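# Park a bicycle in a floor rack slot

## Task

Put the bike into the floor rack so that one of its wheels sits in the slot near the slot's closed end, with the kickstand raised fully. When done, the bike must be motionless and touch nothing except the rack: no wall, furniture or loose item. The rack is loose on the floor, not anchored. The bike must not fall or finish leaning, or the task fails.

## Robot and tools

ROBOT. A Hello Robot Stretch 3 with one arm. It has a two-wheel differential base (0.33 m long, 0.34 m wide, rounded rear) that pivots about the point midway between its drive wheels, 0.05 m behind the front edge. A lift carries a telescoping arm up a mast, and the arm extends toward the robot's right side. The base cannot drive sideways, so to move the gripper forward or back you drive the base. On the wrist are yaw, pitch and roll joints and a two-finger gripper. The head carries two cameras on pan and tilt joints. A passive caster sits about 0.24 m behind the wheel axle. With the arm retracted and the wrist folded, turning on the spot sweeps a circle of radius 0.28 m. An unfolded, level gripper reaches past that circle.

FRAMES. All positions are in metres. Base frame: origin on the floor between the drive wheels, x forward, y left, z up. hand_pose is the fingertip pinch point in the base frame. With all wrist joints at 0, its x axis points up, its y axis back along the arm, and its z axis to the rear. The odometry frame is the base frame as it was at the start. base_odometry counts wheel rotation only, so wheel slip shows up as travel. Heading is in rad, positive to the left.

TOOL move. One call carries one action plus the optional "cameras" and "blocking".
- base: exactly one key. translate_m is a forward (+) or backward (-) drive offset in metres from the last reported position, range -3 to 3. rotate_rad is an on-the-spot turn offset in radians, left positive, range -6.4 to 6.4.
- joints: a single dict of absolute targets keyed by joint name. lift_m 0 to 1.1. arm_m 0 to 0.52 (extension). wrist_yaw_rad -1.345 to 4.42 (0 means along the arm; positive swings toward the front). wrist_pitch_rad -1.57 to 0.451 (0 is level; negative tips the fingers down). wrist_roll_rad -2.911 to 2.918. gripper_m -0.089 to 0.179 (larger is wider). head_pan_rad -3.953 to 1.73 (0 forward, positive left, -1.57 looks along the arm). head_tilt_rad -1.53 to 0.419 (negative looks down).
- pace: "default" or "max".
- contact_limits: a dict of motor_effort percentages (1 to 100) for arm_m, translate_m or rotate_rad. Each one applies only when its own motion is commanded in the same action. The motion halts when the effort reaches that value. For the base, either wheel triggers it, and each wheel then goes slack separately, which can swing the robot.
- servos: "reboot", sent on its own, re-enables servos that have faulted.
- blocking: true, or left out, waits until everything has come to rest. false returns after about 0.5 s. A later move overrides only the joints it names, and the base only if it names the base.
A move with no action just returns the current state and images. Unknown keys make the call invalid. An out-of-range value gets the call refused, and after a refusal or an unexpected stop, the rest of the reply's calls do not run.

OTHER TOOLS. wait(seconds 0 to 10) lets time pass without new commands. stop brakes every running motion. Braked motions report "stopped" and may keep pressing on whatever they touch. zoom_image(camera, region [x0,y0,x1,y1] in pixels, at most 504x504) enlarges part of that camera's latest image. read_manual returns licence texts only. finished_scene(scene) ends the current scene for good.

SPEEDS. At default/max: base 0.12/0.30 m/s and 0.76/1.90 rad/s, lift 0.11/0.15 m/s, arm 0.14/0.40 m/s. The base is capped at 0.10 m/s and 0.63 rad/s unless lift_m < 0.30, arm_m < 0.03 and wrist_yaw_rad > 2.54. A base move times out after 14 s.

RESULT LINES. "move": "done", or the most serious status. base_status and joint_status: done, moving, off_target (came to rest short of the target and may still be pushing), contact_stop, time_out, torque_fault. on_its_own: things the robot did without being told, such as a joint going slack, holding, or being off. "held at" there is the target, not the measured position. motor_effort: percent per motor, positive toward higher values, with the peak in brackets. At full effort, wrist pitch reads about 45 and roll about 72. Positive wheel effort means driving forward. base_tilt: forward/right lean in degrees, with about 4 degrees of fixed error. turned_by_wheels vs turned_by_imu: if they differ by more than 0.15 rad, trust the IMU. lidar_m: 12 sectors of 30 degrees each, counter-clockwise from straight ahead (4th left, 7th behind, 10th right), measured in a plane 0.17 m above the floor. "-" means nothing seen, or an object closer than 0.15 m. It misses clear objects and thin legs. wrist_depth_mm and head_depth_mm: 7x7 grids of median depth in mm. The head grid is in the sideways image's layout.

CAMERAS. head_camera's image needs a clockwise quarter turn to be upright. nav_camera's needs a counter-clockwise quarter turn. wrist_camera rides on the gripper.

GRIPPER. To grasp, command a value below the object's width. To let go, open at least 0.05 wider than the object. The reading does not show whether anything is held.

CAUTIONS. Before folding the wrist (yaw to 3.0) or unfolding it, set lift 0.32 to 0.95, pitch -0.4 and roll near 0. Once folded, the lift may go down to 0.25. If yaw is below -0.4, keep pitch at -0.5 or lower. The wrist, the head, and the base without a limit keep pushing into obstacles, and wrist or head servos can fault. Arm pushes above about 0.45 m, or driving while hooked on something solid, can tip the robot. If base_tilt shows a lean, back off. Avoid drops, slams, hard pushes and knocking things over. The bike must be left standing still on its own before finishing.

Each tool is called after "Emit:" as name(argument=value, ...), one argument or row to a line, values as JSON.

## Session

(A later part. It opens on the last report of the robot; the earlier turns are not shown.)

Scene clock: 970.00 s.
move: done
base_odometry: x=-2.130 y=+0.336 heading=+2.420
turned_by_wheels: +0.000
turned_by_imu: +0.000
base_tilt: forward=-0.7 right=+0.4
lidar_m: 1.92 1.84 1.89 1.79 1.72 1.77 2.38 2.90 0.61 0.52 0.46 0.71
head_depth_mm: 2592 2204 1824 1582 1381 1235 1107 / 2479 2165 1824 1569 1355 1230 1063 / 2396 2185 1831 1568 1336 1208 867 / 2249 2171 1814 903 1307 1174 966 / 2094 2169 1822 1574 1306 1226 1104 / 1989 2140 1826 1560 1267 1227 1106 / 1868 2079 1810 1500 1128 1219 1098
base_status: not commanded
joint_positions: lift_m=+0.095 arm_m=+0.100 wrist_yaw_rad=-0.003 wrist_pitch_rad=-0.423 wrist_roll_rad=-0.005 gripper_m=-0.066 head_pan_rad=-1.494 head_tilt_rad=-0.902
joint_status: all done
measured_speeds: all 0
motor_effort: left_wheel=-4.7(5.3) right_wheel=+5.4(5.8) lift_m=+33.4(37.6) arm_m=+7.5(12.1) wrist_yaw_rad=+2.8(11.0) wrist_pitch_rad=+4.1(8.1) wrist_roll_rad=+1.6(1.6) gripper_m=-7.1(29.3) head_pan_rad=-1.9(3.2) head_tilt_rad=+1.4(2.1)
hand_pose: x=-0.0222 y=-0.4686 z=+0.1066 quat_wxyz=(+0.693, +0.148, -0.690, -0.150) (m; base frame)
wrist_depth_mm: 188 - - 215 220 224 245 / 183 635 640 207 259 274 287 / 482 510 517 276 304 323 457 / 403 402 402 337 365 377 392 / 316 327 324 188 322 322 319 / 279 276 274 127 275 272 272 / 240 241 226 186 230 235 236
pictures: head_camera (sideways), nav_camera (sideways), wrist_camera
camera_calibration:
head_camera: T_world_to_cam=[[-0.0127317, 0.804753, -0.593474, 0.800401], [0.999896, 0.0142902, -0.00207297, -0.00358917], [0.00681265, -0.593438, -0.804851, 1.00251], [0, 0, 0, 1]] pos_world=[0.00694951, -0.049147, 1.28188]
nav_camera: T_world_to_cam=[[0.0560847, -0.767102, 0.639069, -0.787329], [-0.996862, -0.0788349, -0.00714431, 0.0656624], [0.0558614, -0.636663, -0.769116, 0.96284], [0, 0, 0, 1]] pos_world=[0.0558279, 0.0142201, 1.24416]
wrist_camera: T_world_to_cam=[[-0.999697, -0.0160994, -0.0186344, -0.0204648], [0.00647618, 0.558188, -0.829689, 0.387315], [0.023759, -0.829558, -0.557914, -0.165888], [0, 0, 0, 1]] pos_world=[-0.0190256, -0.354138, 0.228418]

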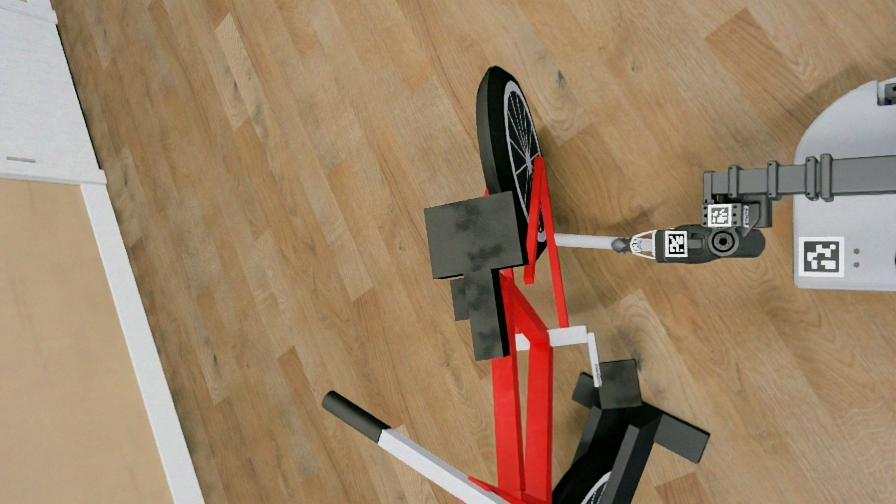

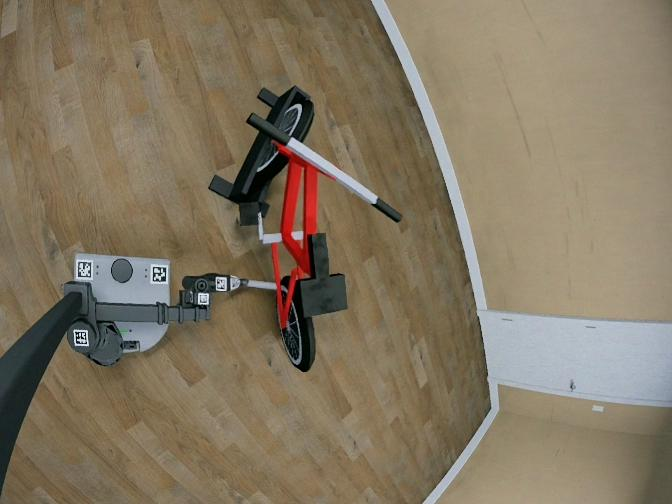

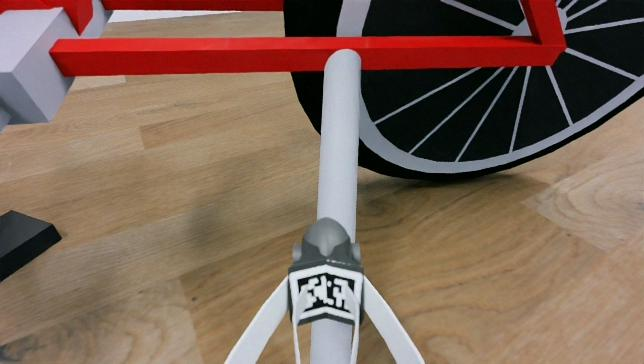

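Emit:
move(
  joints={"gripper_m": 0.05},
  cameras=[],
)

Emit:
move(
  joints={"lift_m": 0.07},
  cameras=[],
)

Emit:
move(
  joints={"arm_m": 0.125},
  base={"translate_m": -0.006},
  cameras=["wrist_camera"],
)

Emit:
move(
  joints={"gripper_m": -0.05},
  cameras=["wrist_camera"],
)

Scene clock: 984.70 s.
move: done
base_odometry: x=-2.130 y=+0.336 heading=+2.420
turned_by_wheels: +0.000
turned_by_imu: -0.001
base_tilt: forward=-0.8 right=+0.5
lidar_m: 1.92 1.84 1.90 1.79 1.72 1.77 2.38 2.90 0.61 0.52 0.46 0.70
head_depth_mm: 2608 2189 1838 1578 1375 1232 1109 / 2476 2184 1833 1588 1363 1231 1062 / 2396 2181 1813 1569 1338 1210 865 / 2249 2187 1825 906 1306 1176 967 / 2113 2159 1823 1569 1308 1228 1104 / 1985 2142 1818 1562 1264 1225 1107 / 1881 2093 1802 1503 1130 1225 1099
base_status: not commanded
joint_positions: lift_m=+0.095 arm_m=+0.100 wrist_yaw_rad=-0.002 wrist_pitch_rad=-0.423 wrist_roll_rad=-0.005 gripper_m=+0.050 head_pan_rad=-1.494 head_tilt_rad=-0.902
joint_status: all done
measured_speeds: all 0
motor_effort: left_wheel=-4.7(4.8) right_wheel=+5.1(5.7) lift_m=+33.3(33.7) arm_m=+12.5(13.3) wrist_yaw_rad=+1.8(3.3) wrist_pitch_rad=+4.1(4.3) wrist_roll_rad=+1.3(1.6) gripper_m=-0.2(93.8) head_pan_rad=-2.4(3.4) head_tilt_rad=+1.0(2.1)
hand_pose: x=-0.0220 y=-0.4687 z=+0.1066 quat_wxyz=(+0.693, +0.148, -0.690, -0.149) (m; base frame)
wrist_depth_mm: 187 - - 216 219 223 246 / 183 637 640 206 258 274 290 / 492 519 512 287 305 323 449 / 406 401 400 332 363 375 395 / 319 325 319 192 311 324 324 / 278 274 129 187 127 273 273 / 240 238 231 184 229 236 235
pictures: none
No camera images: "cameras" was empty.

Scene clock: 985.70 s.
move: done
base_odometry: x=-2.130 y=+0.336 heading=+2.420
turned_by_wheels: +0.000
turned_by_imu: +0.000
base_tilt: forward=-0.8 right=+0.5
lidar_m: 1.92 1.84 1.90 1.79 1.72 1.77 2.38 2.90 0.61 0.52 0.46 0.71
head_depth_mm: 2595 2185 1839 1584 1382 1237 1106 / 2498 2180 1830 1573 1361 1228 1060 / 2381 2160 1811 1582 1332 1232 888 / 2251 2178 1817 903 1317 1189 967 / 2122 2165 1809 1572 1322 1228 1107 / 1980 2130 1808 1567 1264 1221 1104 / 1877 2062 1822 1509 1133 1223 1105
base_status: not commanded
joint_positions: lift_m=+0.070 arm_m=+0.100 wrist_yaw_rad=-0.002 wrist_pitch_rad=-0.422 wrist_roll_rad=-0.005 gripper_m=+0.050 head_pan_rad=-1.494 head_tilt_rad=-0.902
joint_status: all done
measured_speeds: all 0
motor_effort: left_wheel=-4.1(4.8) right_wheel=+4.4(5.6) lift_m=+23.9(30.2) arm_m=+12.4(13.0) wrist_yaw_rad=+1.7(2.4) wrist_pitch_rad=+3.9(4.1) wrist_roll_rad=+1.3(1.7) gripper_m=-0.6(1.5) head_pan_rad=-2.4(3.4) head_tilt_rad=+0.6(1.9)
hand_pose: x=-0.0220 y=-0.4689 z=+0.0818 quat_wxyz=(+0.693, +0.148, -0.690, -0.149) (m; base frame)
wrist_depth_mm: 174 179 186 187 207 213 256 / 662 649 653 189 265 284 300 / 468 463 458 189 311 334 424 / 358 355 353 327 354 354 351 / 293 291 294 174 278 290 289 / 246 247 129 171 127 244 242 / 213 213 206 168 206 213 210
pictures: none
No camera images: "cameras" was empty.

Scene clock: 986.83 s.
move: done
base_odometry: x=-2.125 y=+0.332 heading=+2.419
turned_by_wheels: +0.000
turned_by_imu: +0.000
base_tilt: forward=-0.8 right=+0.5
lidar_m: 1.93 1.84 1.91 1.78 1.72 1.76 2.37 2.90 0.61 0.52 0.46 0.70
head_depth_mm: 2610 2181 1821 1575 1385 1232 1107 / 2464 2186 1826 1576 1356 1226 1062 / 2386 2168 1822 1567 1336 1216 892 / 2248 2183 1816 900 1303 1176 967 / 2102 2172 1818 1561 1310 1225 1108 / 1984 2143 1819 1569 1256 1226 1102 / 1882 2079 1821 1501 1142 1212 1103
base_status: done
joint_positions: lift_m=+0.070 arm_m=+0.125 wrist_yaw_rad=-0.002 wrist_pitch_rad=-0.422 wrist_roll_rad=-0.005 gripper_m=+0.050 head_pan_rad=-1.494 head_tilt_rad=-0.902
joint_status: all done
measured_speeds: all 0
motor_effort: left_wheel=-4.1(7.5) right_wheel=+0.6(2.8) lift_m=+24.9(25.2) arm_m=+12.5(14.1) wrist_yaw_rad=+1.3(2.4) wrist_pitch_rad=+4.0(4.0) wrist_roll_rad=+1.7(1.7) gripper_m=+0.2(1.4) head_pan_rad=-1.6(3.0) head_tilt_rad=+1.2(2.7)
hand_pose: x=-0.0219 y=-0.4939 z=+0.0818 quat_wxyz=(+0.693, +0.148, -0.690, -0.149) (m; base frame)
wrist_depth_mm: 155 158 164 168 181 191 229 / 656 638 658 219 241 255 268 / 465 461 458 164 280 298 404 / 361 357 359 162 333 335 352 / 293 291 292 158 278 289 288 / 245 244 130 152 127 245 243 / 214 213 208 150 206 213 211
pictures: wrist_camera
camera_calibration:
wrist_camera: T_world_to_cam=[[-0.999673, -0.0175373, -0.0186131, -0.0217279], [0.00568173, 0.557331, -0.830271, 0.380491], [0.0249343, -0.830105, -0.557049, -0.201016], [0, 0, 0, 1]] pos_world=[-0.0188704, -0.379305, 0.20353]

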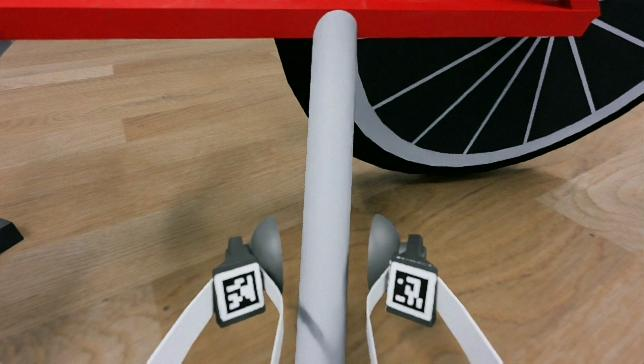

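Scene clock: 988.40 s.
move: done
base_odometry: x=-2.125 y=+0.332 heading=+2.419
turned_by_wheels: +0.000
turned_by_imu: +0.000
base_tilt: forward=-0.8 right=+0.6
lidar_m: 1.93 1.85 1.91 1.78 1.72 1.76 2.38 2.90 0.61 0.52 0.46 0.70
head_depth_mm: 2603 2179 1820 1573 1393 1234 1114 / 2472 2173 1829 1575 1359 1233 1061 / 2381 2172 1824 1575 1333 1211 893 / 2255 2166 1826 904 1328 1175 964 / 2118 2157 1821 1564 1306 1226 1103 / 1992 2142 1833 1573 1257 1222 1103 / 1881 2067 1811 1498 1134 1218 1102
base_status: not commanded
joint_positions: lift_m=+0.070 arm_m=+0.125 wrist_yaw_rad=-0.001 wrist_pitch_rad=-0.421 wrist_roll_rad=-0.004 gripper_m=-0.049 head_pan_rad=-1.494 head_tilt_rad=-0.902
joint_status: all done
measured_speeds: all 0
motor_effort: left_wheel=-4.5(5.0) right_wheel=+0.6(1.7) lift_m=+35.1(35.6) arm_m=-2.4(13.2) wrist_yaw_rad=+0.5(2.0) wrist_pitch_rad=+3.7(4.1) wrist_roll_rad=+1.0(1.6) gripper_m=-23.2(100.0) head_pan_rad=-3.4(3.4) head_tilt_rad=+1.1(2.1)
hand_pose: x=-0.0217 y=-0.4940 z=+0.0819 quat_wxyz=(+0.693, +0.148, -0.690, -0.148) (m; base frame)
wrist_depth_mm: 154 158 163 167 177 188 228 / 676 673 655 220 240 253 268 / 462 473 462 163 279 295 406 / 357 356 357 159 328 336 348 / 295 293 293 153 288 288 284 / 246 246 245 130 237 244 242 / 213 215 201 150 205 211 211
pictures: wrist_camera
camera_calibration:
wrist_camera: T_world_to_cam=[[-0.999647, -0.0185866, -0.0189934, -0.0219441], [0.00542449, 0.556956, -0.830524, 0.380485], [0.0260152, -0.830334, -0.556659, -0.201249], [0, 0, 0, 1]] pos_world=[-0.0187648, -0.379425, 0.203558]

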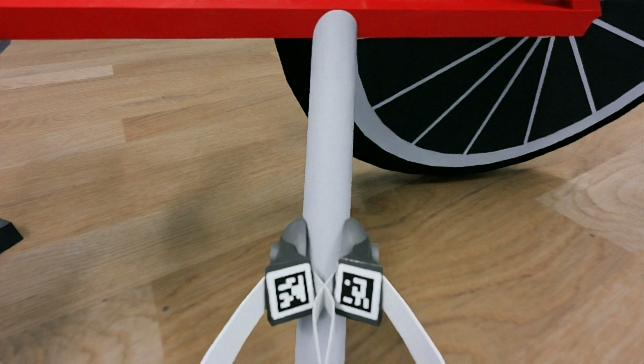

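Emit:
move(
  joints={"gripper_m": -0.089, "wrist_roll_rad": -0.5, "lift_m": 0.076},
  cameras=["wrist_camera"],
)

Scene clock: 995.60 s.
move: off_target
base_odometry: x=-2.125 y=+0.332 heading=+2.419
turned_by_wheels: +0.000
turned_by_imu: -0.001
base_tilt: forward=-0.8 right=+0.5
lidar_m: 1.92 1.85 1.90 1.78 1.72 1.77 2.38 2.90 0.61 0.52 0.46 0.70
head_depth_mm: 2573 2189 1837 1566 1388 1235 1108 / 2484 2180 1835 1579 1354 1238 1062 / 2371 2187 1826 1569 1333 1206 885 / 2235 2170 1820 901 1310 1177 968 / 2106 2166 1827 1569 1305 1233 1107 / 1989 2139 1827 1576 1256 1221 1099 / 1883 2081 1811 1493 1137 1219 1103
base_status: not commanded
joint_positions: lift_m=+0.076 arm_m=+0.125 wrist_yaw_rad=-0.005 wrist_pitch_rad=-0.435 wrist_roll_rad=-0.446 gripper_m=-0.087 head_pan_rad=-1.494 head_tilt_rad=-0.902
joint_status: wrist_roll_rad off_target (ended at -0.446, target -0.500); the others done
measured_speeds: all 0
motor_effort: left_wheel=-2.5(4.3) right_wheel=+1.3(1.6) lift_m=+28.0(43.2) arm_m=-2.1(21.2) wrist_yaw_rad=+4.0(4.7) wrist_pitch_rad=+6.4(6.8) wrist_roll_rad=-18.4(18.4) gripper_m=-46.4(100.0) head_pan_rad=-2.4(3.3) head_tilt_rad=+0.6(1.9)
hand_pose: x=-0.0225 y=-0.4920 z=+0.0849 quat_wxyz=(+0.826, +0.182, -0.521, -0.117) (m; base frame)
wrist_depth_mm: 379 465 606 221 175 185 178 / 315 365 449 514 172 187 197 / 267 301 361 410 234 244 201 / 235 258 297 310 294 282 269 / 205 226 252 156 345 344 327 / 185 201 208 131 288 341 415 / 169 179 149 208 238 286 332
pictures: wrist_camera
camera_calibration:
wrist_camera: T_world_to_cam=[[-0.908667, -0.19558, 0.36888, -0.140654], [-0.414335, 0.531338, -0.738923, 0.352046], [-0.0514816, -0.824275, -0.563845, -0.196022], [0, 0, 0, 1]] pos_world=[0.00796582, -0.37614, 0.201493]

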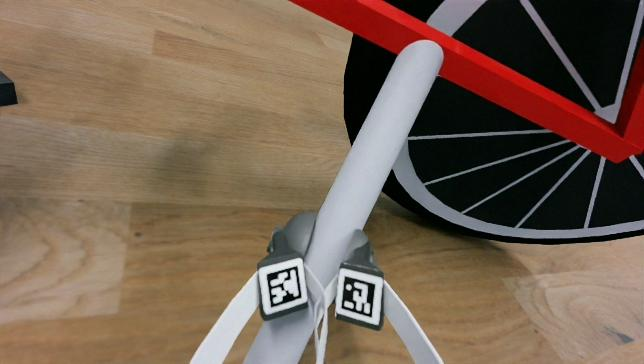

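Emit:
move(
  joints={"gripper_m": 0.1},
  cameras=[],
)

Emit:
move(
  joints={"arm_m": 0.08, "wrist_roll_rad": 0.0},
  cameras=[],
)

Emit:
move(
  joints={"lift_m": 0.3},
  cameras=[],
)

Emit:
move(
  joints={"lift_m": 0.95, "wrist_pitch_rad": -1.55, "arm_m": 0.07, "head_pan_rad": -1.2, "head_tilt_rad": -0.8},
  pace="max",
)

Scene clock: 1018.27 s.
move: done
base_odometry: x=-2.125 y=+0.332 heading=+2.419
turned_by_wheels: +0.000
turned_by_imu: -0.001
base_tilt: forward=-0.9 right=+0.5
lidar_m: 1.93 1.85 1.91 1.79 1.72 1.76 2.38 2.90 0.61 0.52 0.46 0.70
head_depth_mm: 2619 2193 1841 1574 1383 1234 1109 / 2494 2179 1834 1576 1361 1233 1061 / 2372 2187 1835 1580 1335 1214 888 / 2232 2178 1825 901 1313 1171 967 / 2108 2160 1813 1567 1307 1223 1104 / 1988 2136 1818 1566 1254 1232 1103 / 1870 2075 1793 1498 1139 1221 1102
base_status: not commanded
joint_positions: lift_m=+0.076 arm_m=+0.125 wrist_yaw_rad=+0.001 wrist_pitch_rad=-0.420 wrist_roll_rad=-0.495 gripper_m=+0.100 head_pan_rad=-1.494 head_tilt_rad=-0.902
joint_status: all done
measured_speeds: all 0
on_its_own: wrist_roll_rad moved -0.049 to your old target -0.500
motor_effort: left_wheel=-3.0(3.9) right_wheel=+0.4(2.1) lift_m=+24.2(31.8) arm_m=-5.6(11.4) wrist_yaw_rad=-0.5(5.3) wrist_pitch_rad=+3.5(6.5) wrist_roll_rad=-1.8(18.3) gripper_m=-0.3(92.9) head_pan_rad=-1.9(3.5) head_tilt_rad=+0.9(2.1)
hand_pose: x=-0.0213 y=-0.4942 z=+0.0884 quat_wxyz=(+0.840, +0.179, -0.501, -0.107) (m; base frame)
wrist_depth_mm: 361 448 600 168 181 182 173 / 304 357 454 558 173 195 192 / 260 302 362 423 168 200 200 / 230 258 300 327 278 274 254 / 201 222 261 161 324 319 299 / 184 186 149 158 147 362 470 / 168 123 186 226 259 275 371
pictures: none
No camera images: "cameras" was empty.

Scene clock: 1019.70 s.
move: done
base_odometry: x=-2.125 y=+0.332 heading=+2.419
turned_by_wheels: +0.000
turned_by_imu: +0.000
base_tilt: forward=-0.9 right=+0.6
lidar_m: 1.93 1.84 1.91 1.79 1.72 1.76 2.38 2.90 0.61 0.52 0.46 0.70
head_depth_mm: 2626 2171 1833 1569 1382 1232 1110 / 2499 2174 1825 1565 1360 1239 1064 / 2387 2175 1819 1572 1333 1231 889 / 2245 2180 1819 906 1331 1186 966 / 2107 2166 1825 1566 1309 1226 1107 / 1977 2145 1818 1572 1251 1226 1108 / 1882 2086 1814 1510 1140 1221 1102
base_status: not commanded
joint_positions: lift_m=+0.076 arm_m=+0.080 wrist_yaw_rad=+0.001 wrist_pitch_rad=-0.420 wrist_roll_rad=-0.006 gripper_m=+0.100 head_pan_rad=-1.494 head_tilt_rad=-0.902
joint_status: all done
measured_speeds: all 0
motor_effort: left_wheel=-3.9(4.5) right_wheel=+1.1(1.6) lift_m=+25.4(25.7) arm_m=-11.4(14.7) wrist_yaw_rad=-0.8(0.9) wrist_pitch_rad=+3.5(3.7) wrist_roll_rad=+1.9(4.5) gripper_m=-0.2(2.8) head_pan_rad=-2.1(3.4) head_tilt_rad=+0.7(2.0)
hand_pose: x=-0.0214 y=-0.4491 z=+0.0883 quat_wxyz=(+0.694, +0.148, -0.689, -0.147) (m; base frame)
wrist_depth_mm: 188 196 205 210 224 233 273 / 641 680 673 206 285 303 318 / 483 483 485 301 332 360 447 / 372 369 366 338 366 367 362 / 300 303 302 279 298 297 299 / 256 245 238 238 238 244 251 / 226 123 214 209 218 207 219
pictures: none
No camera images: "cameras" was empty.

Scene clock: 1022.57 s.
move: done
base_odometry: x=-2.125 y=+0.332 heading=+2.419
turned_by_wheels: +0.000
turned_by_imu: -0.001
base_tilt: forward=-0.8 right=+0.6
lidar_m: 1.92 1.85 1.90 1.79 1.72 1.76 2.38 2.90 0.61 0.52 0.46 0.70
head_depth_mm: 2616 2176 1833 1577 1390 1231 1108 / 2505 2167 1835 1567 1356 1231 986 / 2399 2162 1819 1568 1340 740 929 / 2241 2170 1820 903 1311 873 964 / 2110 2153 1826 1559 1308 1225 1103 / 1977 2140 1822 1557 1256 1221 1102 / 1885 2076 1817 1501 1137 1215 1108
base_status: not commanded
joint_positions: lift_m=+0.300 arm_m=+0.080 wrist_yaw_rad=+0.001 wrist_pitch_rad=-0.420 wrist_roll_rad=-0.006 gripper_m=+0.100 head_pan_rad=-1.494 head_tilt_rad=-0.902
joint_status: all done
measured_speeds: all 0
motor_effort: left_wheel=-3.6(3.7) right_wheel=+0.8(1.9) lift_m=+32.5(36.0) arm_m=-11.1(12.8) wrist_yaw_rad=-0.8(1.0) wrist_pitch_rad=+3.4(3.6) wrist_roll_rad=+1.7(2.2) gripper_m=+0.8(2.1) head_pan_rad=-2.1(3.5) head_tilt_rad=+1.2(2.4)
hand_pose: x=-0.0214 y=-0.4491 z=+0.3123 quat_wxyz=(+0.694, +0.148, -0.689, -0.147) (m; base frame)
wrist_depth_mm: - - 159 - - - - / - - 194 297 - 251 - / - 876 439 224 262 272 296 / 294 302 401 315 295 318 380 / 575 310 611 339 321 435 612 / 522 128 320 495 132 502 521 / 269 123 430 436 445 427 439
pictures: none
No camera images: "cameras" was empty.

Scene clock: 1027.70 s.
move: done
base_odometry: x=-2.125 y=+0.332 heading=+2.419
turned_by_wheels: +0.000
turned_by_imu: -0.001
base_tilt: forward=-0.8 right=+0.5
lidar_m: 1.93 1.84 1.91 1.79 1.72 1.76 2.39 2.90 0.61 0.52 0.46 0.70
head_depth_mm: 2053 2397 2181 - - 404 1104 / 2003 2338 2051 1700 854 1202 1122 / 1959 2283 2044 1698 879 1205 1121 / 1900 2226 2046 1664 1173 1227 1123 / 1848 2132 2057 1613 1214 1217 1124 / 1818 2087 2038 1691 1101 1252 1125 / 1741 2014 2032 1708 1131 1261 1122
base_status: not commanded
joint_positions: lift_m=+0.950 arm_m=+0.070 wrist_yaw_rad=+0.001 wrist_pitch_rad=-1.543 wrist_roll_rad=-0.006 gripper_m=+0.100 head_pan_rad=-1.206 head_tilt_rad=-0.804
joint_status: all done
measured_speeds: all 0
motor_effort: left_wheel=-2.7(3.9) right_wheel=+1.4(2.0) lift_m=+31.9(35.7) arm_m=-2.8(14.1) wrist_yaw_rad=-0.9(1.1) wrist_pitch_rad=-1.4(3.9) wrist_roll_rad=+1.6(2.0) gripper_m=-0.2(1.9) head_pan_rad=+1.9(5.8) head_tilt_rad=+1.2(3.3)
hand_pose: x=-0.0216 y=-0.1979 z=+0.8319 quat_wxyz=(+0.508, +0.495, -0.505, -0.492) (m; base frame)
wrist_depth_mm: 933 765 886 910 886 925 882 / 957 968 932 934 942 940 929 / 996 965 936 962 946 946 946 / - - - - - 928 986 / - - - - 157 - - / - 125 - - 131 - - / - 124 - - - - -
pictures: head_camera (sideways), nav_camera (sideways), wrist_camera
camera_calibration:
head_camera: T_world_to_cam=[[-0.218602, 0.709955, -0.66946, 0.900663], [0.954627, 0.297775, 0.00406865, -0.0113089], [0.202237, -0.638195, -0.742837, 0.92068], [0, 0, 0, 1]] pos_world=[0.0214868, -0.0484896, 1.28692]
nav_camera: T_world_to_cam=[[0.247939, -0.657516, 0.711477, -0.882853], [-0.933176, -0.359355, -0.00690202, 0.0649594], [0.260211, -0.662222, -0.702675, 0.87519], [0, 0, 0, 1]] pos_world=[0.0517784, 0.0224237, 1.24355]
wrist_camera: T_world_to_cam=[[-0.99966, 0.0073666, -0.0250282, 0.0079811], [0.00376169, 0.989983, 0.141136, 0.115819], [0.0258172, 0.140994, -0.989674, 1.01461], [0, 0, 0, 1]] pos_world=[-0.0186518, -0.257772, 0.987991]

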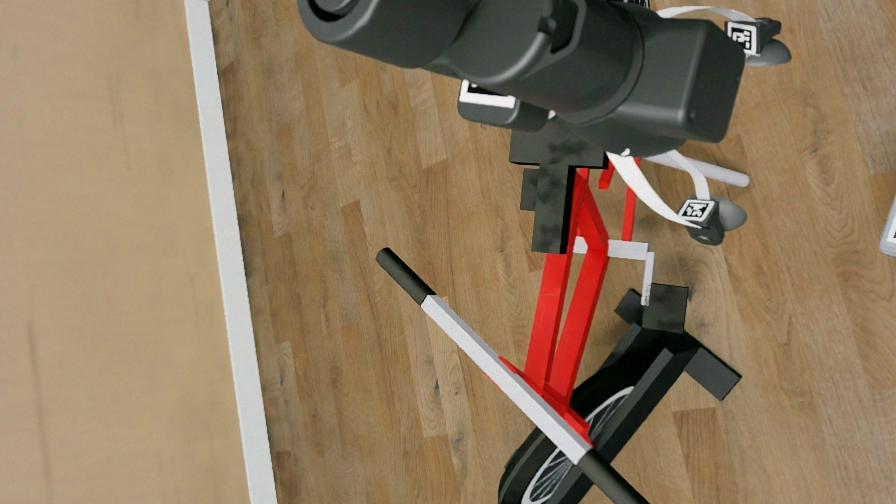

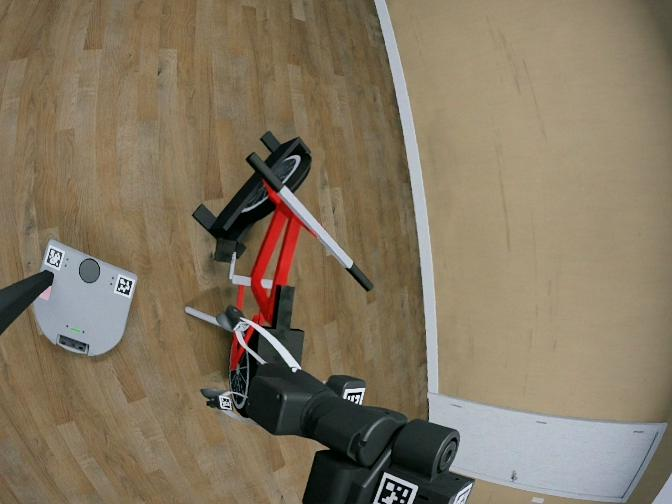

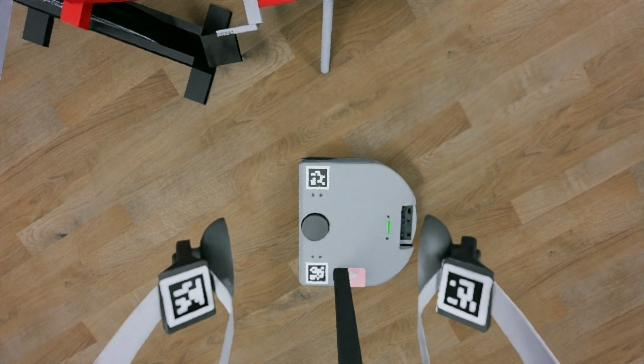

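Emit:
move(
  base={"translate_m": 0.353},
  joints={"wrist_roll_rad": 0.55, "gripper_m": 0.13},
  cameras=[],
)

Emit:
move(
  joints={"arm_m": 0.265},
  cameras=[],
)

Emit:
move(
  joints={"lift_m": 0.84, "head_pan_rad": -1.2},
)

Scene clock: 1048.03 s.
move: done
base_odometry: x=-2.390 y=+0.565 heading=+2.419
turned_by_wheels: +0.000
turned_by_imu: +0.000
base_tilt: forward=-0.9 right=+0.5
lidar_m: 1.62 1.55 1.60 1.97 1.91 1.95 2.64 0.91 0.43 0.42 0.51 1.92
head_depth_mm: 1866 2208 2188 - - 1009 1073 / 1827 2161 2069 1706 1520 1208 1128 / 1774 2079 2049 1700 1454 1051 1124 / 1729 1991 2038 1695 1138 1224 1129 / 1666 1946 2054 1694 1240 1268 1122 / 1650 1883 2038 1699 1425 1263 1122 / 1595 1834 2004 1695 1457 1262 1119
base_status: done
joint_positions: lift_m=+0.950 arm_m=+0.070 wrist_yaw_rad=+0.001 wrist_pitch_rad=-1.543 wrist_roll_rad=+0.544 gripper_m=+0.130 head_pan_rad=-1.206 head_tilt_rad=-0.803
joint_status: all done
measured_speeds: all 0
motor_effort: left_wheel=-0.2(4.6) right_wheel=+4.6(8.1) lift_m=+24.2(25.7) arm_m=+12.4(12.7) wrist_yaw_rad=-0.5(1.4) wrist_pitch_rad=-1.5(1.6) wrist_roll_rad=+1.8(2.8) gripper_m=-0.3(91.6) head_pan_rad=+2.6(4.0) head_tilt_rad=+2.2(3.1)
hand_pose: x=-0.0217 y=-0.1978 z=+0.8319 quat_wxyz=(+0.352, +0.343, -0.624, -0.608) (m; base frame)
wrist_depth_mm: 913 922 444 887 878 898 909 / 931 621 558 961 918 910 905 / 936 965 969 935 941 963 936 / - - - 964 - 945 937 / - - - - 828 - - / - 126 - - - 127 - / - - - - - 432 -
pictures: none
No camera images: "cameras" was empty.

Scene clock: 1050.70 s.
move: done
base_odometry: x=-2.390 y=+0.565 heading=+2.419
turned_by_wheels: +0.000
turned_by_imu: +0.000
base_tilt: forward=-0.8 right=+0.5
lidar_m: 1.62 1.55 1.60 1.98 1.90 1.95 2.63 0.90 0.43 0.42 0.51 1.91
head_depth_mm: 1850 355 367 747 858 1216 1121 / 1814 2142 2055 1668 1365 1088 1122 / 1748 2052 2061 1654 1447 1105 1125 / 1718 1993 2030 1702 1136 1220 1125 / 1678 1937 2060 1699 1240 1269 1121 / 1642 1896 2039 1694 1422 1262 1116 / 1598 1838 2017 1710 1444 1261 1118
base_status: not commanded
joint_positions: lift_m=+0.950 arm_m=+0.265 wrist_yaw_rad=+0.000 wrist_pitch_rad=-1.543 wrist_roll_rad=+0.545 gripper_m=+0.130 head_pan_rad=-1.206 head_tilt_rad=-0.803
joint_status: all done
measured_speeds: all 0
motor_effort: left_wheel=+0.7(1.0) right_wheel=+4.7(5.2) lift_m=+24.1(25.1) arm_m=+12.6(14.2) wrist_yaw_rad=-0.1(1.0) wrist_pitch_rad=-1.4(1.6) wrist_roll_rad=+1.3(1.8) gripper_m=+0.5(1.7) head_pan_rad=+3.5(3.8) head_tilt_rad=+1.5(2.9)
hand_pose: x=-0.0217 y=-0.3928 z=+0.8319 quat_wxyz=(+0.352, +0.342, -0.624, -0.608) (m; base frame)
wrist_depth_mm: 896 923 898 916 470 893 887 / 950 928 937 628 910 912 934 / 952 936 797 379 945 936 918 / - - - - 982 951 950 / - - - - - - - / - 126 - - 340 127 - / - - - - - 664 -
pictures: none
No camera images: "cameras" was empty.

Scene clock: 1052.53 s.
move: done
base_odometry: x=-2.390 y=+0.565 heading=+2.419
turned_by_wheels: +0.000
turned_by_imu: +0.000
base_tilt: forward=-0.8 right=+0.5
lidar_m: 1.61 1.54 1.60 1.97 1.90 1.96 2.63 0.91 0.43 0.42 0.51 1.92
head_depth_mm: 1879 2203 408 458 853 1225 1124 / 1810 2132 2053 476 982 1088 1118 / 1769 2083 2042 1703 1057 1105 1123 / 1721 2016 2041 1699 1137 1219 1123 / 1674 1957 2041 1695 1247 1269 1125 / 1632 1883 2028 1696 1414 1266 1119 / 1583 1835 1994 1698 1447 1263 1119
base_status: not commanded
joint_positions: lift_m=+0.840 arm_m=+0.265 wrist_yaw_rad=+0.000 wrist_pitch_rad=-1.543 wrist_roll_rad=+0.545 gripper_m=+0.130 head_pan_rad=-1.206 head_tilt_rad=-0.803
joint_status: all done
measured_speeds: all 0
motor_effort: left_wheel=+0.3(0.9) right_wheel=+4.8(5.4) lift_m=+23.2(26.2) arm_m=+11.9(12.9) wrist_yaw_rad=-0.5(0.8) wrist_pitch_rad=-1.3(1.5) wrist_roll_rad=+1.3(1.7) gripper_m=+0.3(2.1) head_pan_rad=+2.3(3.9) head_tilt_rad=+2.9(3.0)
hand_pose: x=-0.0217 y=-0.3928 z=+0.7219 quat_wxyz=(+0.352, +0.342, -0.624, -0.608) (m; base frame)
wrist_depth_mm: 841 823 810 196 379 802 787 / 846 845 814 353 819 819 826 / 880 843 514 253 837 854 822 / 882 874 877 866 854 863 858 / 906 897 884 910 218 870 864 / 927 126 950 897 222 126 892 / 968 939 980 922 232 694 906
pictures: head_camera (sideways), nav_camera (sideways), wrist_camera
camera_calibration:
head_camera: T_world_to_cam=[[-0.218697, 0.709749, -0.669647, 0.900908], [0.954562, 0.297985, 0.00408444, -0.011329], [0.202444, -0.638326, -0.742668, 0.920459], [0, 0, 0, 1]] pos_world=[0.0214987, -0.0484897, 1.28693]
nav_camera: T_world_to_cam=[[0.248018, -0.657293, 0.711655, -0.883085], [-0.933096, -0.35956, -0.00690131, 0.064958], [0.260419, -0.662331, -0.702495, 0.874954], [0, 0, 0, 1]] pos_world=[0.0517787, 0.0224199, 1.24355]
wrist_camera: T_world_to_cam=[[-0.847329, 0.529628, -0.0390888, 0.225232], [0.51963, 0.842024, 0.144849, 0.274633], [0.10963, 0.102423, -0.988681, 0.919171], [0, 0, 0, 1]] pos_world=[-0.0526306, -0.444681, 0.877791]

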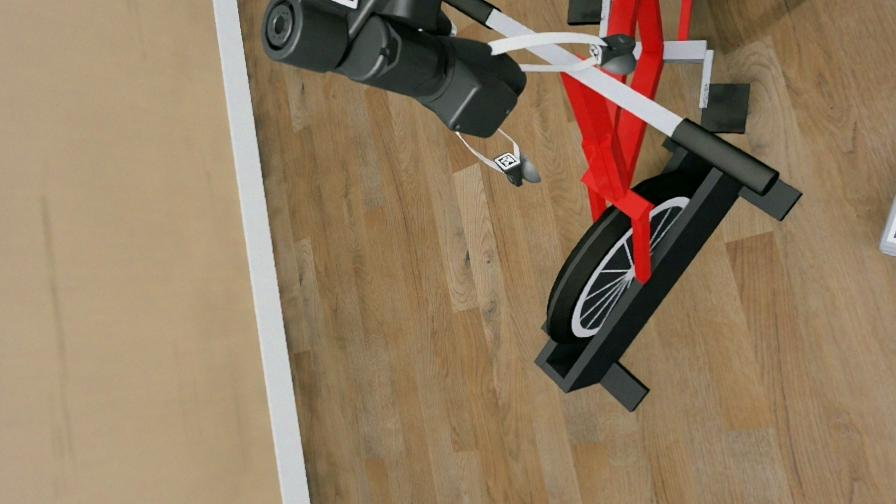

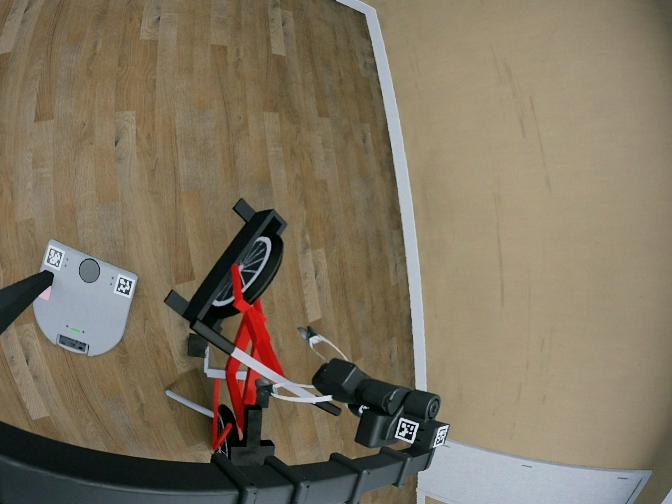

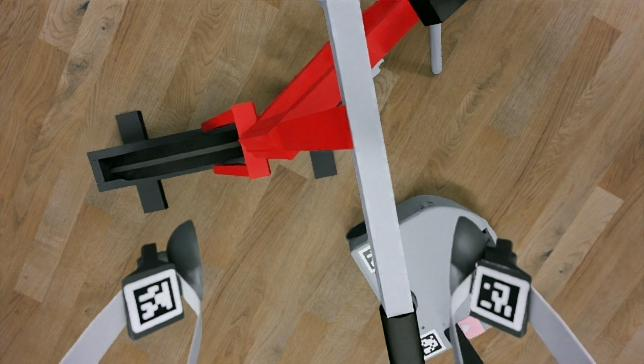

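Emit:
move(
  base={"translate_m": -0.04},
  joints={"wrist_roll_rad": 0.37, "lift_m": 0.8},
  cameras=["wrist_camera"],
)

Scene clock: 1064.40 s.
move: done
base_odometry: x=-2.360 y=+0.539 heading=+2.419
turned_by_wheels: +0.000
turned_by_imu: -0.001
base_tilt: forward=-0.8 right=+0.5
lidar_m: 1.65 1.58 1.63 1.95 1.88 1.94 2.61 3.15 0.44 0.41 0.49 1.94
head_depth_mm: 1906 2236 436 444 1169 1224 1123 / 1841 2156 2033 499 756 1202 1122 / 1788 2097 2045 1702 1002 1089 1124 / 1731 2020 2070 1691 1452 1204 1121 / 1691 1975 2045 1686 1206 1259 1126 / 1653 1901 2027 1694 1378 1265 1124 / 1603 1859 2023 1696 1452 1262 1121
base_status: done
joint_positions: lift_m=+0.800 arm_m=+0.265 wrist_yaw_rad=+0.000 wrist_pitch_rad=-1.543 wrist_roll_rad=+0.376 gripper_m=+0.130 head_pan_rad=-1.206 head_tilt_rad=-0.803
joint_status: all done
measured_speeds: all 0
motor_effort: left_wheel=-3.7(7.6) right_wheel=+1.2(3.1) lift_m=+25.1(26.5) arm_m=+10.5(11.2) wrist_yaw_rad=-0.3(1.0) wrist_pitch_rad=-1.3(1.5) wrist_roll_rad=-2.3(3.7) gripper_m=+0.8(1.9) head_pan_rad=+2.3(3.7) head_tilt_rad=+0.4(2.4)
hand_pose: x=-0.0217 y=-0.3928 z=+0.6819 quat_wxyz=(+0.403, +0.392, -0.592, -0.577) (m; base frame)
wrist_depth_mm: 770 788 780 158 335 764 761 / 814 806 840 162 791 788 785 / 812 487 355 189 818 806 817 / 844 843 837 177 824 830 804 / 867 850 860 177 843 850 846 / 896 125 880 183 - 125 878 / 919 901 904 911 736 127 891
pictures: wrist_camera
camera_calibration:
wrist_camera: T_world_to_cam=[[-0.924635, 0.379244, -0.034989, 0.160136], [0.370939, 0.917581, 0.143004, 0.30816], [0.0863384, 0.119247, -0.989104, 0.886017], [0, 0, 0, 1]] pos_world=[-0.0427381, -0.449147, 0.837898]

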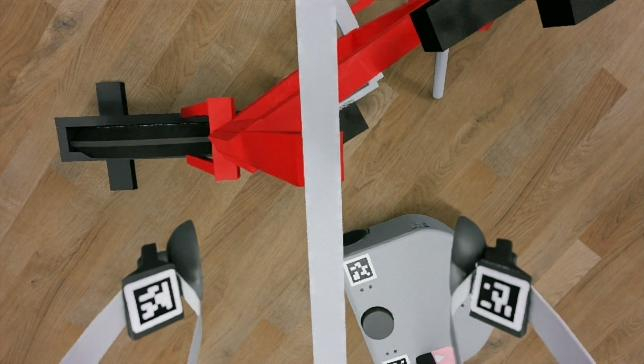

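Emit:
move(
  joints={"lift_m": 0.76},
  cameras=[],
)

Emit:
move(
  joints={"gripper_m": -0.03},
  cameras=[],
)

Emit:
move(
  joints={"arm_m": 0.32, "lift_m": 0.768},
)

Scene clock: 1074.10 s.
move: done
base_odometry: x=-2.360 y=+0.539 heading=+2.419
turned_by_wheels: +0.000
turned_by_imu: -0.001
base_tilt: forward=-0.8 right=+0.5
lidar_m: 1.65 1.58 1.63 1.96 1.88 1.93 2.60 3.15 0.44 0.41 0.49 1.94
head_depth_mm: 1892 2233 2036 461 1179 1229 1128 / 1829 2178 2043 1580 658 1206 1122 / 1779 2087 2040 1705 1003 1092 1125 / 1738 2036 2056 1695 1448 1205 1127 / 1689 1966 2044 1706 1212 1264 1123 / 1648 1902 2054 1695 1379 1265 1119 / 1618 1847 2008 1687 1454 1261 1119
base_status: not commanded
joint_positions: lift_m=+0.760 arm_m=+0.265 wrist_yaw_rad=+0.000 wrist_pitch_rad=-1.543 wrist_roll_rad=+0.376 gripper_m=+0.130 head_pan_rad=-1.206 head_tilt_rad=-0.803
joint_status: all done
measured_speeds: all 0
motor_effort: left_wheel=-3.8(4.7) right_wheel=+1.6(2.2) lift_m=+24.6(26.3) arm_m=+7.5(10.1) wrist_yaw_rad=-0.1(0.7) wrist_pitch_rad=-1.4(1.4) wrist_roll_rad=-2.3(2.5) gripper_m=+0.0(2.1) head_pan_rad=+2.7(3.8) head_tilt_rad=+2.1(2.7)
hand_pose: x=-0.0217 y=-0.3928 z=+0.6419 quat_wxyz=(+0.403, +0.392, -0.592, -0.577) (m; base frame)
wrist_depth_mm: 746 737 736 120 300 749 732 / 764 763 763 123 768 739 757 / 785 442 264 128 766 777 775 / 824 789 512 137 785 790 776 / 832 819 808 135 787 797 810 / 842 126 837 137 - 126 806 / 867 862 844 143 674 123 842
pictures: none
No camera images: "cameras" was empty.

Scene clock: 1076.23 s.
move: done
base_odometry: x=-2.360 y=+0.539 heading=+2.419
turned_by_wheels: +0.000
turned_by_imu: +0.000
base_tilt: forward=-0.8 right=+0.6
lidar_m: 1.65 1.58 1.63 1.95 1.88 1.93 2.61 3.15 0.44 0.41 0.49 1.94
head_depth_mm: 1878 2238 2056 461 1370 1223 1125 / 1837 2150 2051 1588 650 1202 1123 / 1789 2084 2067 1705 1363 1088 1126 / 1738 2026 2048 1704 1448 1206 1118 / 1696 1971 2036 1696 1205 1264 1125 / 1648 1909 2043 1714 1372 1267 1126 / 1624 1851 2010 1699 1447 1261 1121
base_status: not commanded
joint_positions: lift_m=+0.760 arm_m=+0.265 wrist_yaw_rad=+0.000 wrist_pitch_rad=-1.543 wrist_roll_rad=+0.374 gripper_m=-0.029 head_pan_rad=-1.206 head_tilt_rad=-0.803
joint_status: all done
measured_speeds: all 0
motor_effort: left_wheel=-4.8(4.9) right_wheel=+2.1(2.5) lift_m=+26.6(27.8) arm_m=+8.3(9.2) wrist_yaw_rad=+0.1(0.9) wrist_pitch_rad=-1.4(1.4) wrist_roll_rad=-1.3(2.7) gripper_m=-19.5(99.8) head_pan_rad=+2.4(4.3) head_tilt_rad=+1.9(2.6)
hand_pose: x=-0.0217 y=-0.3928 z=+0.6419 quat_wxyz=(+0.404, +0.393, -0.592, -0.576) (m; base frame)
wrist_depth_mm: 758 766 754 120 299 731 743 / 766 763 757 123 745 738 744 / 787 438 263 128 773 762 756 / 802 796 503 135 776 797 788 / 797 829 810 136 807 807 793 / 845 841 127 133 126 826 817 / 880 867 858 143 128 858 854
pictures: none
No camera images: "cameras" was empty.

Scene clock: 1077.77 s.
move: contact_stop
base_odometry: x=-2.360 y=+0.539 heading=+2.419
turned_by_wheels: +0.000
turned_by_imu: +0.000
base_tilt: forward=-0.8 right=+0.5
lidar_m: 1.65 1.58 1.63 1.96 1.88 1.93 2.61 3.15 0.44 0.42 0.52 1.94
head_depth_mm: 1889 2231 497 523 1213 1249 1127 / 1834 2148 2053 557 878 1224 1128 / 1777 2067 2059 1701 1019 1178 1124 / 1738 2027 2046 1698 1103 1228 1123 / 1698 1964 2043 1702 1205 1265 1122 / 1666 1918 2054 1696 1374 1258 1121 / 1600 1848 2029 1689 1450 1262 1119
base_status: not commanded
joint_positions: lift_m=+0.768 arm_m=+0.320 wrist_yaw_rad=+0.001 wrist_pitch_rad=-1.556 wrist_roll_rad=+0.373 gripper_m=-0.029 head_pan_rad=-1.206 head_tilt_rad=-0.803
joint_status: lift_m contact_stop (moved +0.008 of +0.008); the others done
measured_speeds: all 0
on_its_own: lift_m is slack since a contact_stop
motor_effort: left_wheel=-3.5(4.7) right_wheel=+1.5(2.2) lift_m=+28.4(51.6) arm_m=+17.9(21.1) wrist_yaw_rad=-0.7(1.0) wrist_pitch_rad=+1.0(2.5) wrist_roll_rad=-1.3(1.8) gripper_m=-17.6(20.7) head_pan_rad=+3.4(3.9) head_tilt_rad=+0.2(2.3)
hand_pose: x=-0.0217 y=-0.4446 z=+0.6506 quat_wxyz=(+0.402, +0.396, -0.588, -0.580) (m; base frame)
wrist_depth_mm: 755 748 736 121 306 254 736 / 756 760 775 124 750 754 756 / 783 635 391 128 788 780 766 / 806 824 406 134 814 795 799 / 837 845 833 135 812 822 824 / 875 877 128 132 127 850 856 / 901 893 883 141 126 863 887
pictures: head_camera (sideways), nav_camera (sideways), wrist_camera
camera_calibration:
head_camera: T_world_to_cam=[[-0.218694, 0.709725, -0.669674, 0.900943], [0.954559, 0.297993, 0.0040867, -0.011332], [0.202459, -0.63835, -0.742644, 0.920427], [0, 0, 0, 1]] pos_world=[0.0214993, -0.0484901, 1.28693]
nav_camera: T_world_to_cam=[[0.248015, -0.657267, 0.71168, -0.883118], [-0.933093, -0.359568, -0.00690121, 0.0649578], [0.260433, -0.662353, -0.70247, 0.87492], [0, 0, 0, 1]] pos_world=[0.0517793, 0.0224183, 1.24355]
wrist_camera: T_world_to_cam=[[-0.92566, 0.377152, -0.0301594, 0.174586], [0.368466, 0.916703, 0.154561, 0.352191], [0.08594, 0.131958, -0.987523, 0.865881], [0, 0, 0, 1]] pos_world=[-0.0425768, -0.50296, 0.805908]

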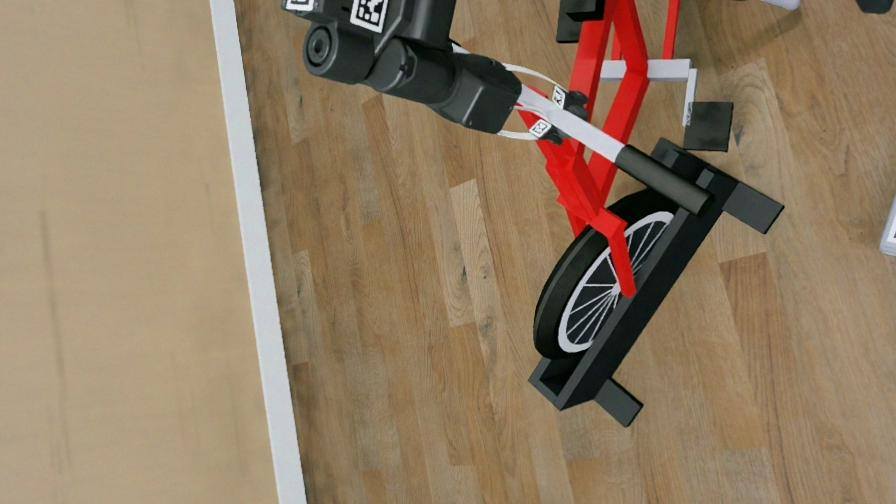

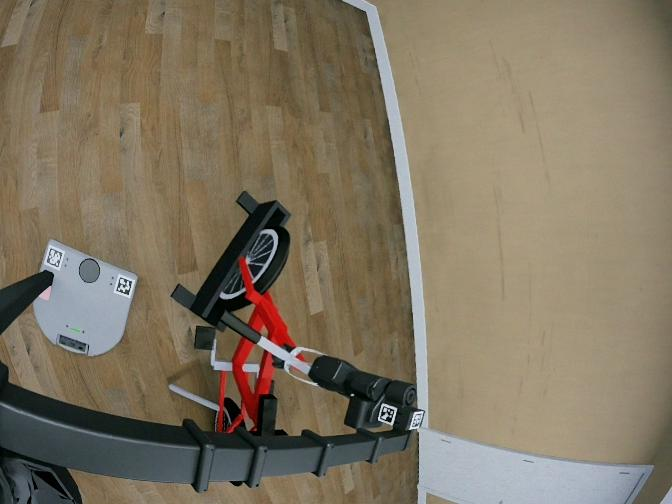

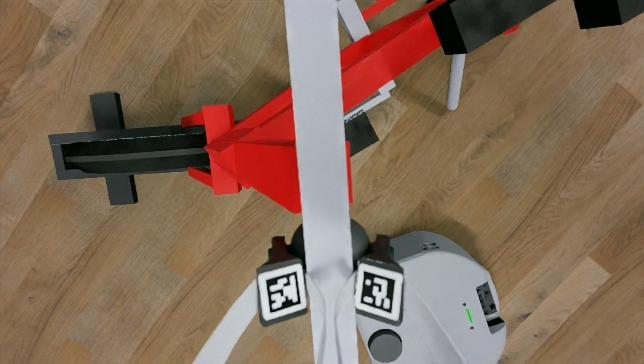

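Emit:
move(
  joints={"arm_m": 0.385},
  cameras=["head_camera"],
)

Emit:
move(
  joints={"gripper_m": -0.05},
  cameras=[],
)

Emit:
move(
  joints={"gripper_m": -0.089, "wrist_roll_rad": -0.1},
)

Scene clock: 1089.73 s.
move: done
base_odometry: x=-2.360 y=+0.539 heading=+2.419
turned_by_wheels: +0.000
turned_by_imu: -0.001
base_tilt: forward=-0.8 right=+0.5
lidar_m: 1.65 1.58 1.63 1.96 1.88 1.94 2.61 3.14 0.66 0.53 0.56 1.93
head_depth_mm: 1884 2251 528 1614 1184 1246 1128 / 1838 2162 2056 733 910 1245 1126 / 1794 2097 2061 1708 1005 1205 1128 / 1737 2019 2056 1692 1140 1247 1124 / 1688 1953 2058 1695 1229 1267 1118 / 1644 1910 2048 1703 1366 1268 1121 / 1612 1836 2024 1704 1458 1267 1119
base_status: not commanded
joint_positions: lift_m=+0.775 arm_m=+0.385 wrist_yaw_rad=+0.003 wrist_pitch_rad=-1.556 wrist_roll_rad=+0.367 gripper_m=-0.029 head_pan_rad=-1.206 head_tilt_rad=-0.803
joint_status: all done
measured_speeds: all 0
on_its_own: lift_m is slack since a contact_stop (your +0.768 is given up)
motor_effort: left_wheel=-3.2(4.8) right_wheel=+4.2(4.5) lift_m=+28.2(28.6) arm_m=+18.3(22.5) wrist_yaw_rad=-2.5(2.8) wrist_pitch_rad=+0.9(1.1) wrist_roll_rad=+0.8(1.7) gripper_m=-18.2(19.0) head_pan_rad=+2.5(3.7) head_tilt_rad=+2.3(2.8)
hand_pose: x=-0.0217 y=-0.5096 z=+0.6573 quat_wxyz=(+0.404, +0.398, -0.586, -0.578) (m; base frame)
wrist_depth_mm: 726 746 755 732 559 252 260 / 772 765 768 289 312 775 769 / 798 806 512 127 787 766 782 / 806 468 313 130 799 786 782 / 831 853 827 134 834 821 836 / 831 876 128 134 127 874 843 / 904 885 877 140 121 869 880
pictures: head_camera (sideways)
camera_calibration:
head_camera: T_world_to_cam=[[-0.218692, 0.70972, -0.66968, 0.90095], [0.954559, 0.297993, 0.00408718, -0.0113326], [0.202461, -0.638355, -0.742639, 0.920421], [0, 0, 0, 1]] pos_world=[0.0214993, -0.0484902, 1.28693]

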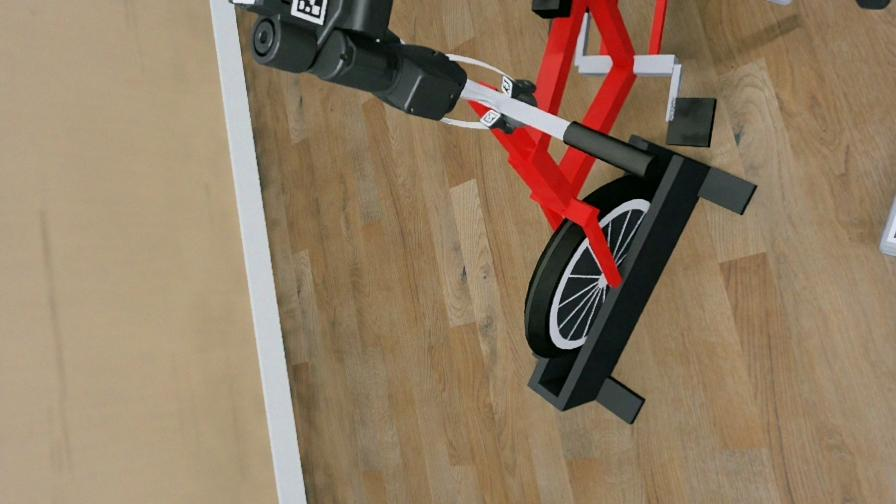

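Scene clock: 1090.47 s.
move: done
base_odometry: x=-2.360 y=+0.539 heading=+2.419
turned_by_wheels: +0.000
turned_by_imu: +0.000
base_tilt: forward=-0.8 right=+0.5
lidar_m: 1.65 1.58 1.63 1.95 1.89 1.93 2.60 3.14 0.66 0.53 0.56 1.94
head_depth_mm: 1893 2238 528 1625 1178 1242 1122 / 1836 2157 2054 734 911 1249 1130 / 1793 2102 2050 1693 1011 1210 1126 / 1743 2025 2050 1705 1132 1243 1122 / 1702 1974 2031 1687 1229 1266 1122 / 1661 1902 2031 1695 1369 1265 1123 / 1608 1861 2022 1701 1449 1265 1120
base_status: not commanded
joint_positions: lift_m=+0.775 arm_m=+0.385 wrist_yaw_rad=+0.004 wrist_pitch_rad=-1.556 wrist_roll_rad=+0.365 gripper_m=-0.048 head_pan_rad=-1.206 head_tilt_rad=-0.803
joint_status: all done
measured_speeds: all 0
on_its_own: lift_m is slack since a contact_stop (your +0.768 is given up)
motor_effort: left_wheel=-3.6(4.4) right_wheel=+3.9(4.8) lift_m=+27.7(29.1) arm_m=+16.8(18.3) wrist_yaw_rad=-3.4(3.7) wrist_pitch_rad=+1.0(1.1) wrist_roll_rad=+1.5(1.5) gripper_m=-33.6(99.1) head_pan_rad=+3.3(3.5) head_tilt_rad=+1.2(2.6)
hand_pose: x=-0.0217 y=-0.5096 z=+0.6573 quat_wxyz=(+0.405, +0.399, -0.586, -0.578) (m; base frame)
wrist_depth_mm: 750 754 755 745 565 252 261 / 785 752 759 291 310 769 771 / 804 772 535 127 779 777 785 / 815 465 318 130 817 793 802 / 836 838 841 134 841 828 849 / 862 883 128 134 127 870 837 / 900 908 901 141 120 898 888
pictures: none
No camera images: "cameras" was empty.

Scene clock: 1091.57 s.
move: off_target
base_odometry: x=-2.360 y=+0.539 heading=+2.419
turned_by_wheels: +0.000
turned_by_imu: -0.001
base_tilt: forward=-0.8 right=+0.6
lidar_m: 1.65 1.58 1.63 1.95 1.88 1.93 2.60 3.15 0.66 0.53 0.56 1.94
head_depth_mm: 1875 2237 527 1657 1152 1245 1122 / 1841 2150 2063 759 1064 1221 1122 / 1795 2074 2058 1691 1009 1217 1122 / 1740 2021 2044 1694 1137 1249 1114 / 1696 1962 2044 1701 1233 1266 1123 / 1655 1910 2049 1712 1369 1265 1123 / 1607 1856 2034 1695 1454 1267 1120
base_status: not commanded
joint_positions: lift_m=+0.776 arm_m=+0.385 wrist_yaw_rad=-0.010 wrist_pitch_rad=-1.556 wrist_roll_rad=-0.066 gripper_m=-0.086 head_pan_rad=-1.206 head_tilt_rad=-0.803
joint_status: wrist_roll_rad off_target (ended at -0.066, target -0.100); the others done
measured_speeds: all 0
on_its_own: lift_m is slack since a contact_stop (your +0.768 is given up)
motor_effort: left_wheel=-5.4(5.4) right_wheel=+10.6(11.7) lift_m=+28.4(28.9) arm_m=+13.6(16.6) wrist_yaw_rad=+9.0(9.8) wrist_pitch_rad=+1.0(1.1) wrist_roll_rad=-11.1(11.6) gripper_m=-51.4(100.0) head_pan_rad=+2.3(3.9) head_tilt_rad=+1.7(2.4)
hand_pose: x=-0.0214 y=-0.5097 z=+0.6586 quat_wxyz=(+0.518, +0.510, -0.489, -0.483) (m; base frame)
wrist_depth_mm: 735 754 756 741 121 745 740 / 768 623 764 773 516 565 268 / 796 774 382 167 313 286 266 / 822 820 820 131 816 812 800 / 846 853 815 134 833 826 830 / 855 884 126 133 842 847 840 / 897 891 127 141 126 861 867
pictures: head_camera (sideways), nav_camera (sideways), wrist_camera
camera_calibration:
head_camera: T_world_to_cam=[[-0.218692, 0.70972, -0.66968, 0.900951], [0.954559, 0.297993, 0.00408721, -0.0113326], [0.202461, -0.638356, -0.742638, 0.92042], [0, 0, 0, 1]] pos_world=[0.0214993, -0.0484902, 1.28693]
nav_camera: T_world_to_cam=[[0.248013, -0.657261, 0.711686, -0.883125], [-0.933093, -0.359568, -0.00690118, 0.0649578], [0.260436, -0.662358, -0.702464, 0.874913], [0, 0, 0, 1]] pos_world=[0.0517795, 0.0224178, 1.24355]
wrist_camera: T_world_to_cam=[[-0.998829, -0.0419719, -0.024062, -0.0196004], [-0.0451804, 0.98709, 0.153664, 0.438182], [0.0173018, 0.154571, -0.98783, 0.892609], [0, 0, 0, 1]] pos_world=[-0.0152239, -0.571319, 0.813942]

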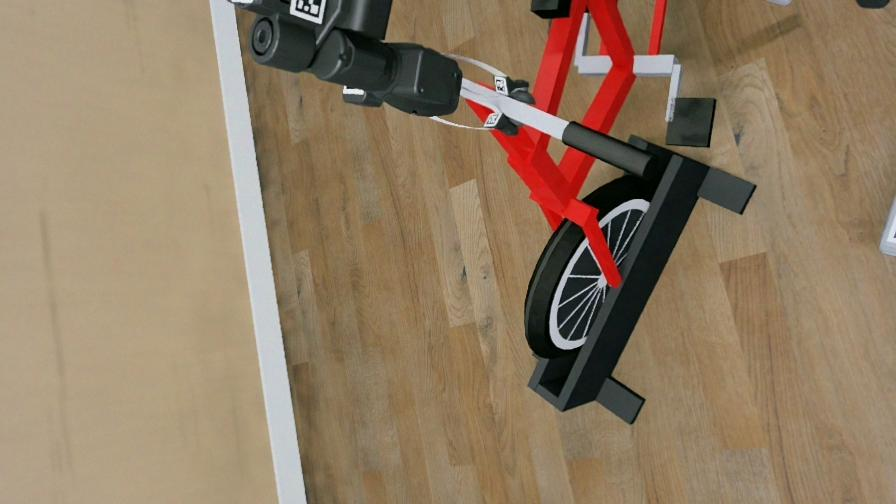

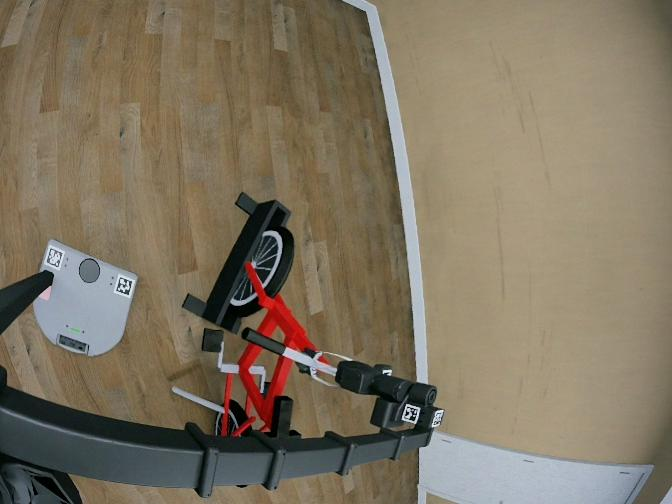

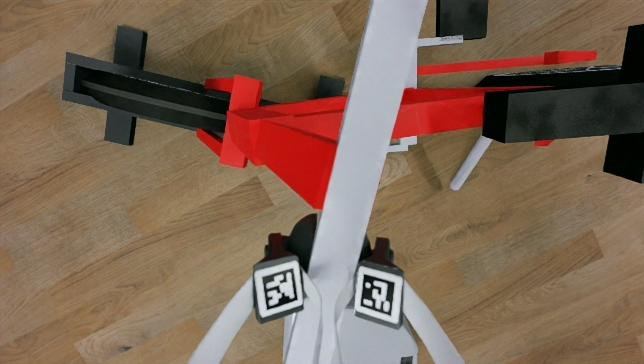

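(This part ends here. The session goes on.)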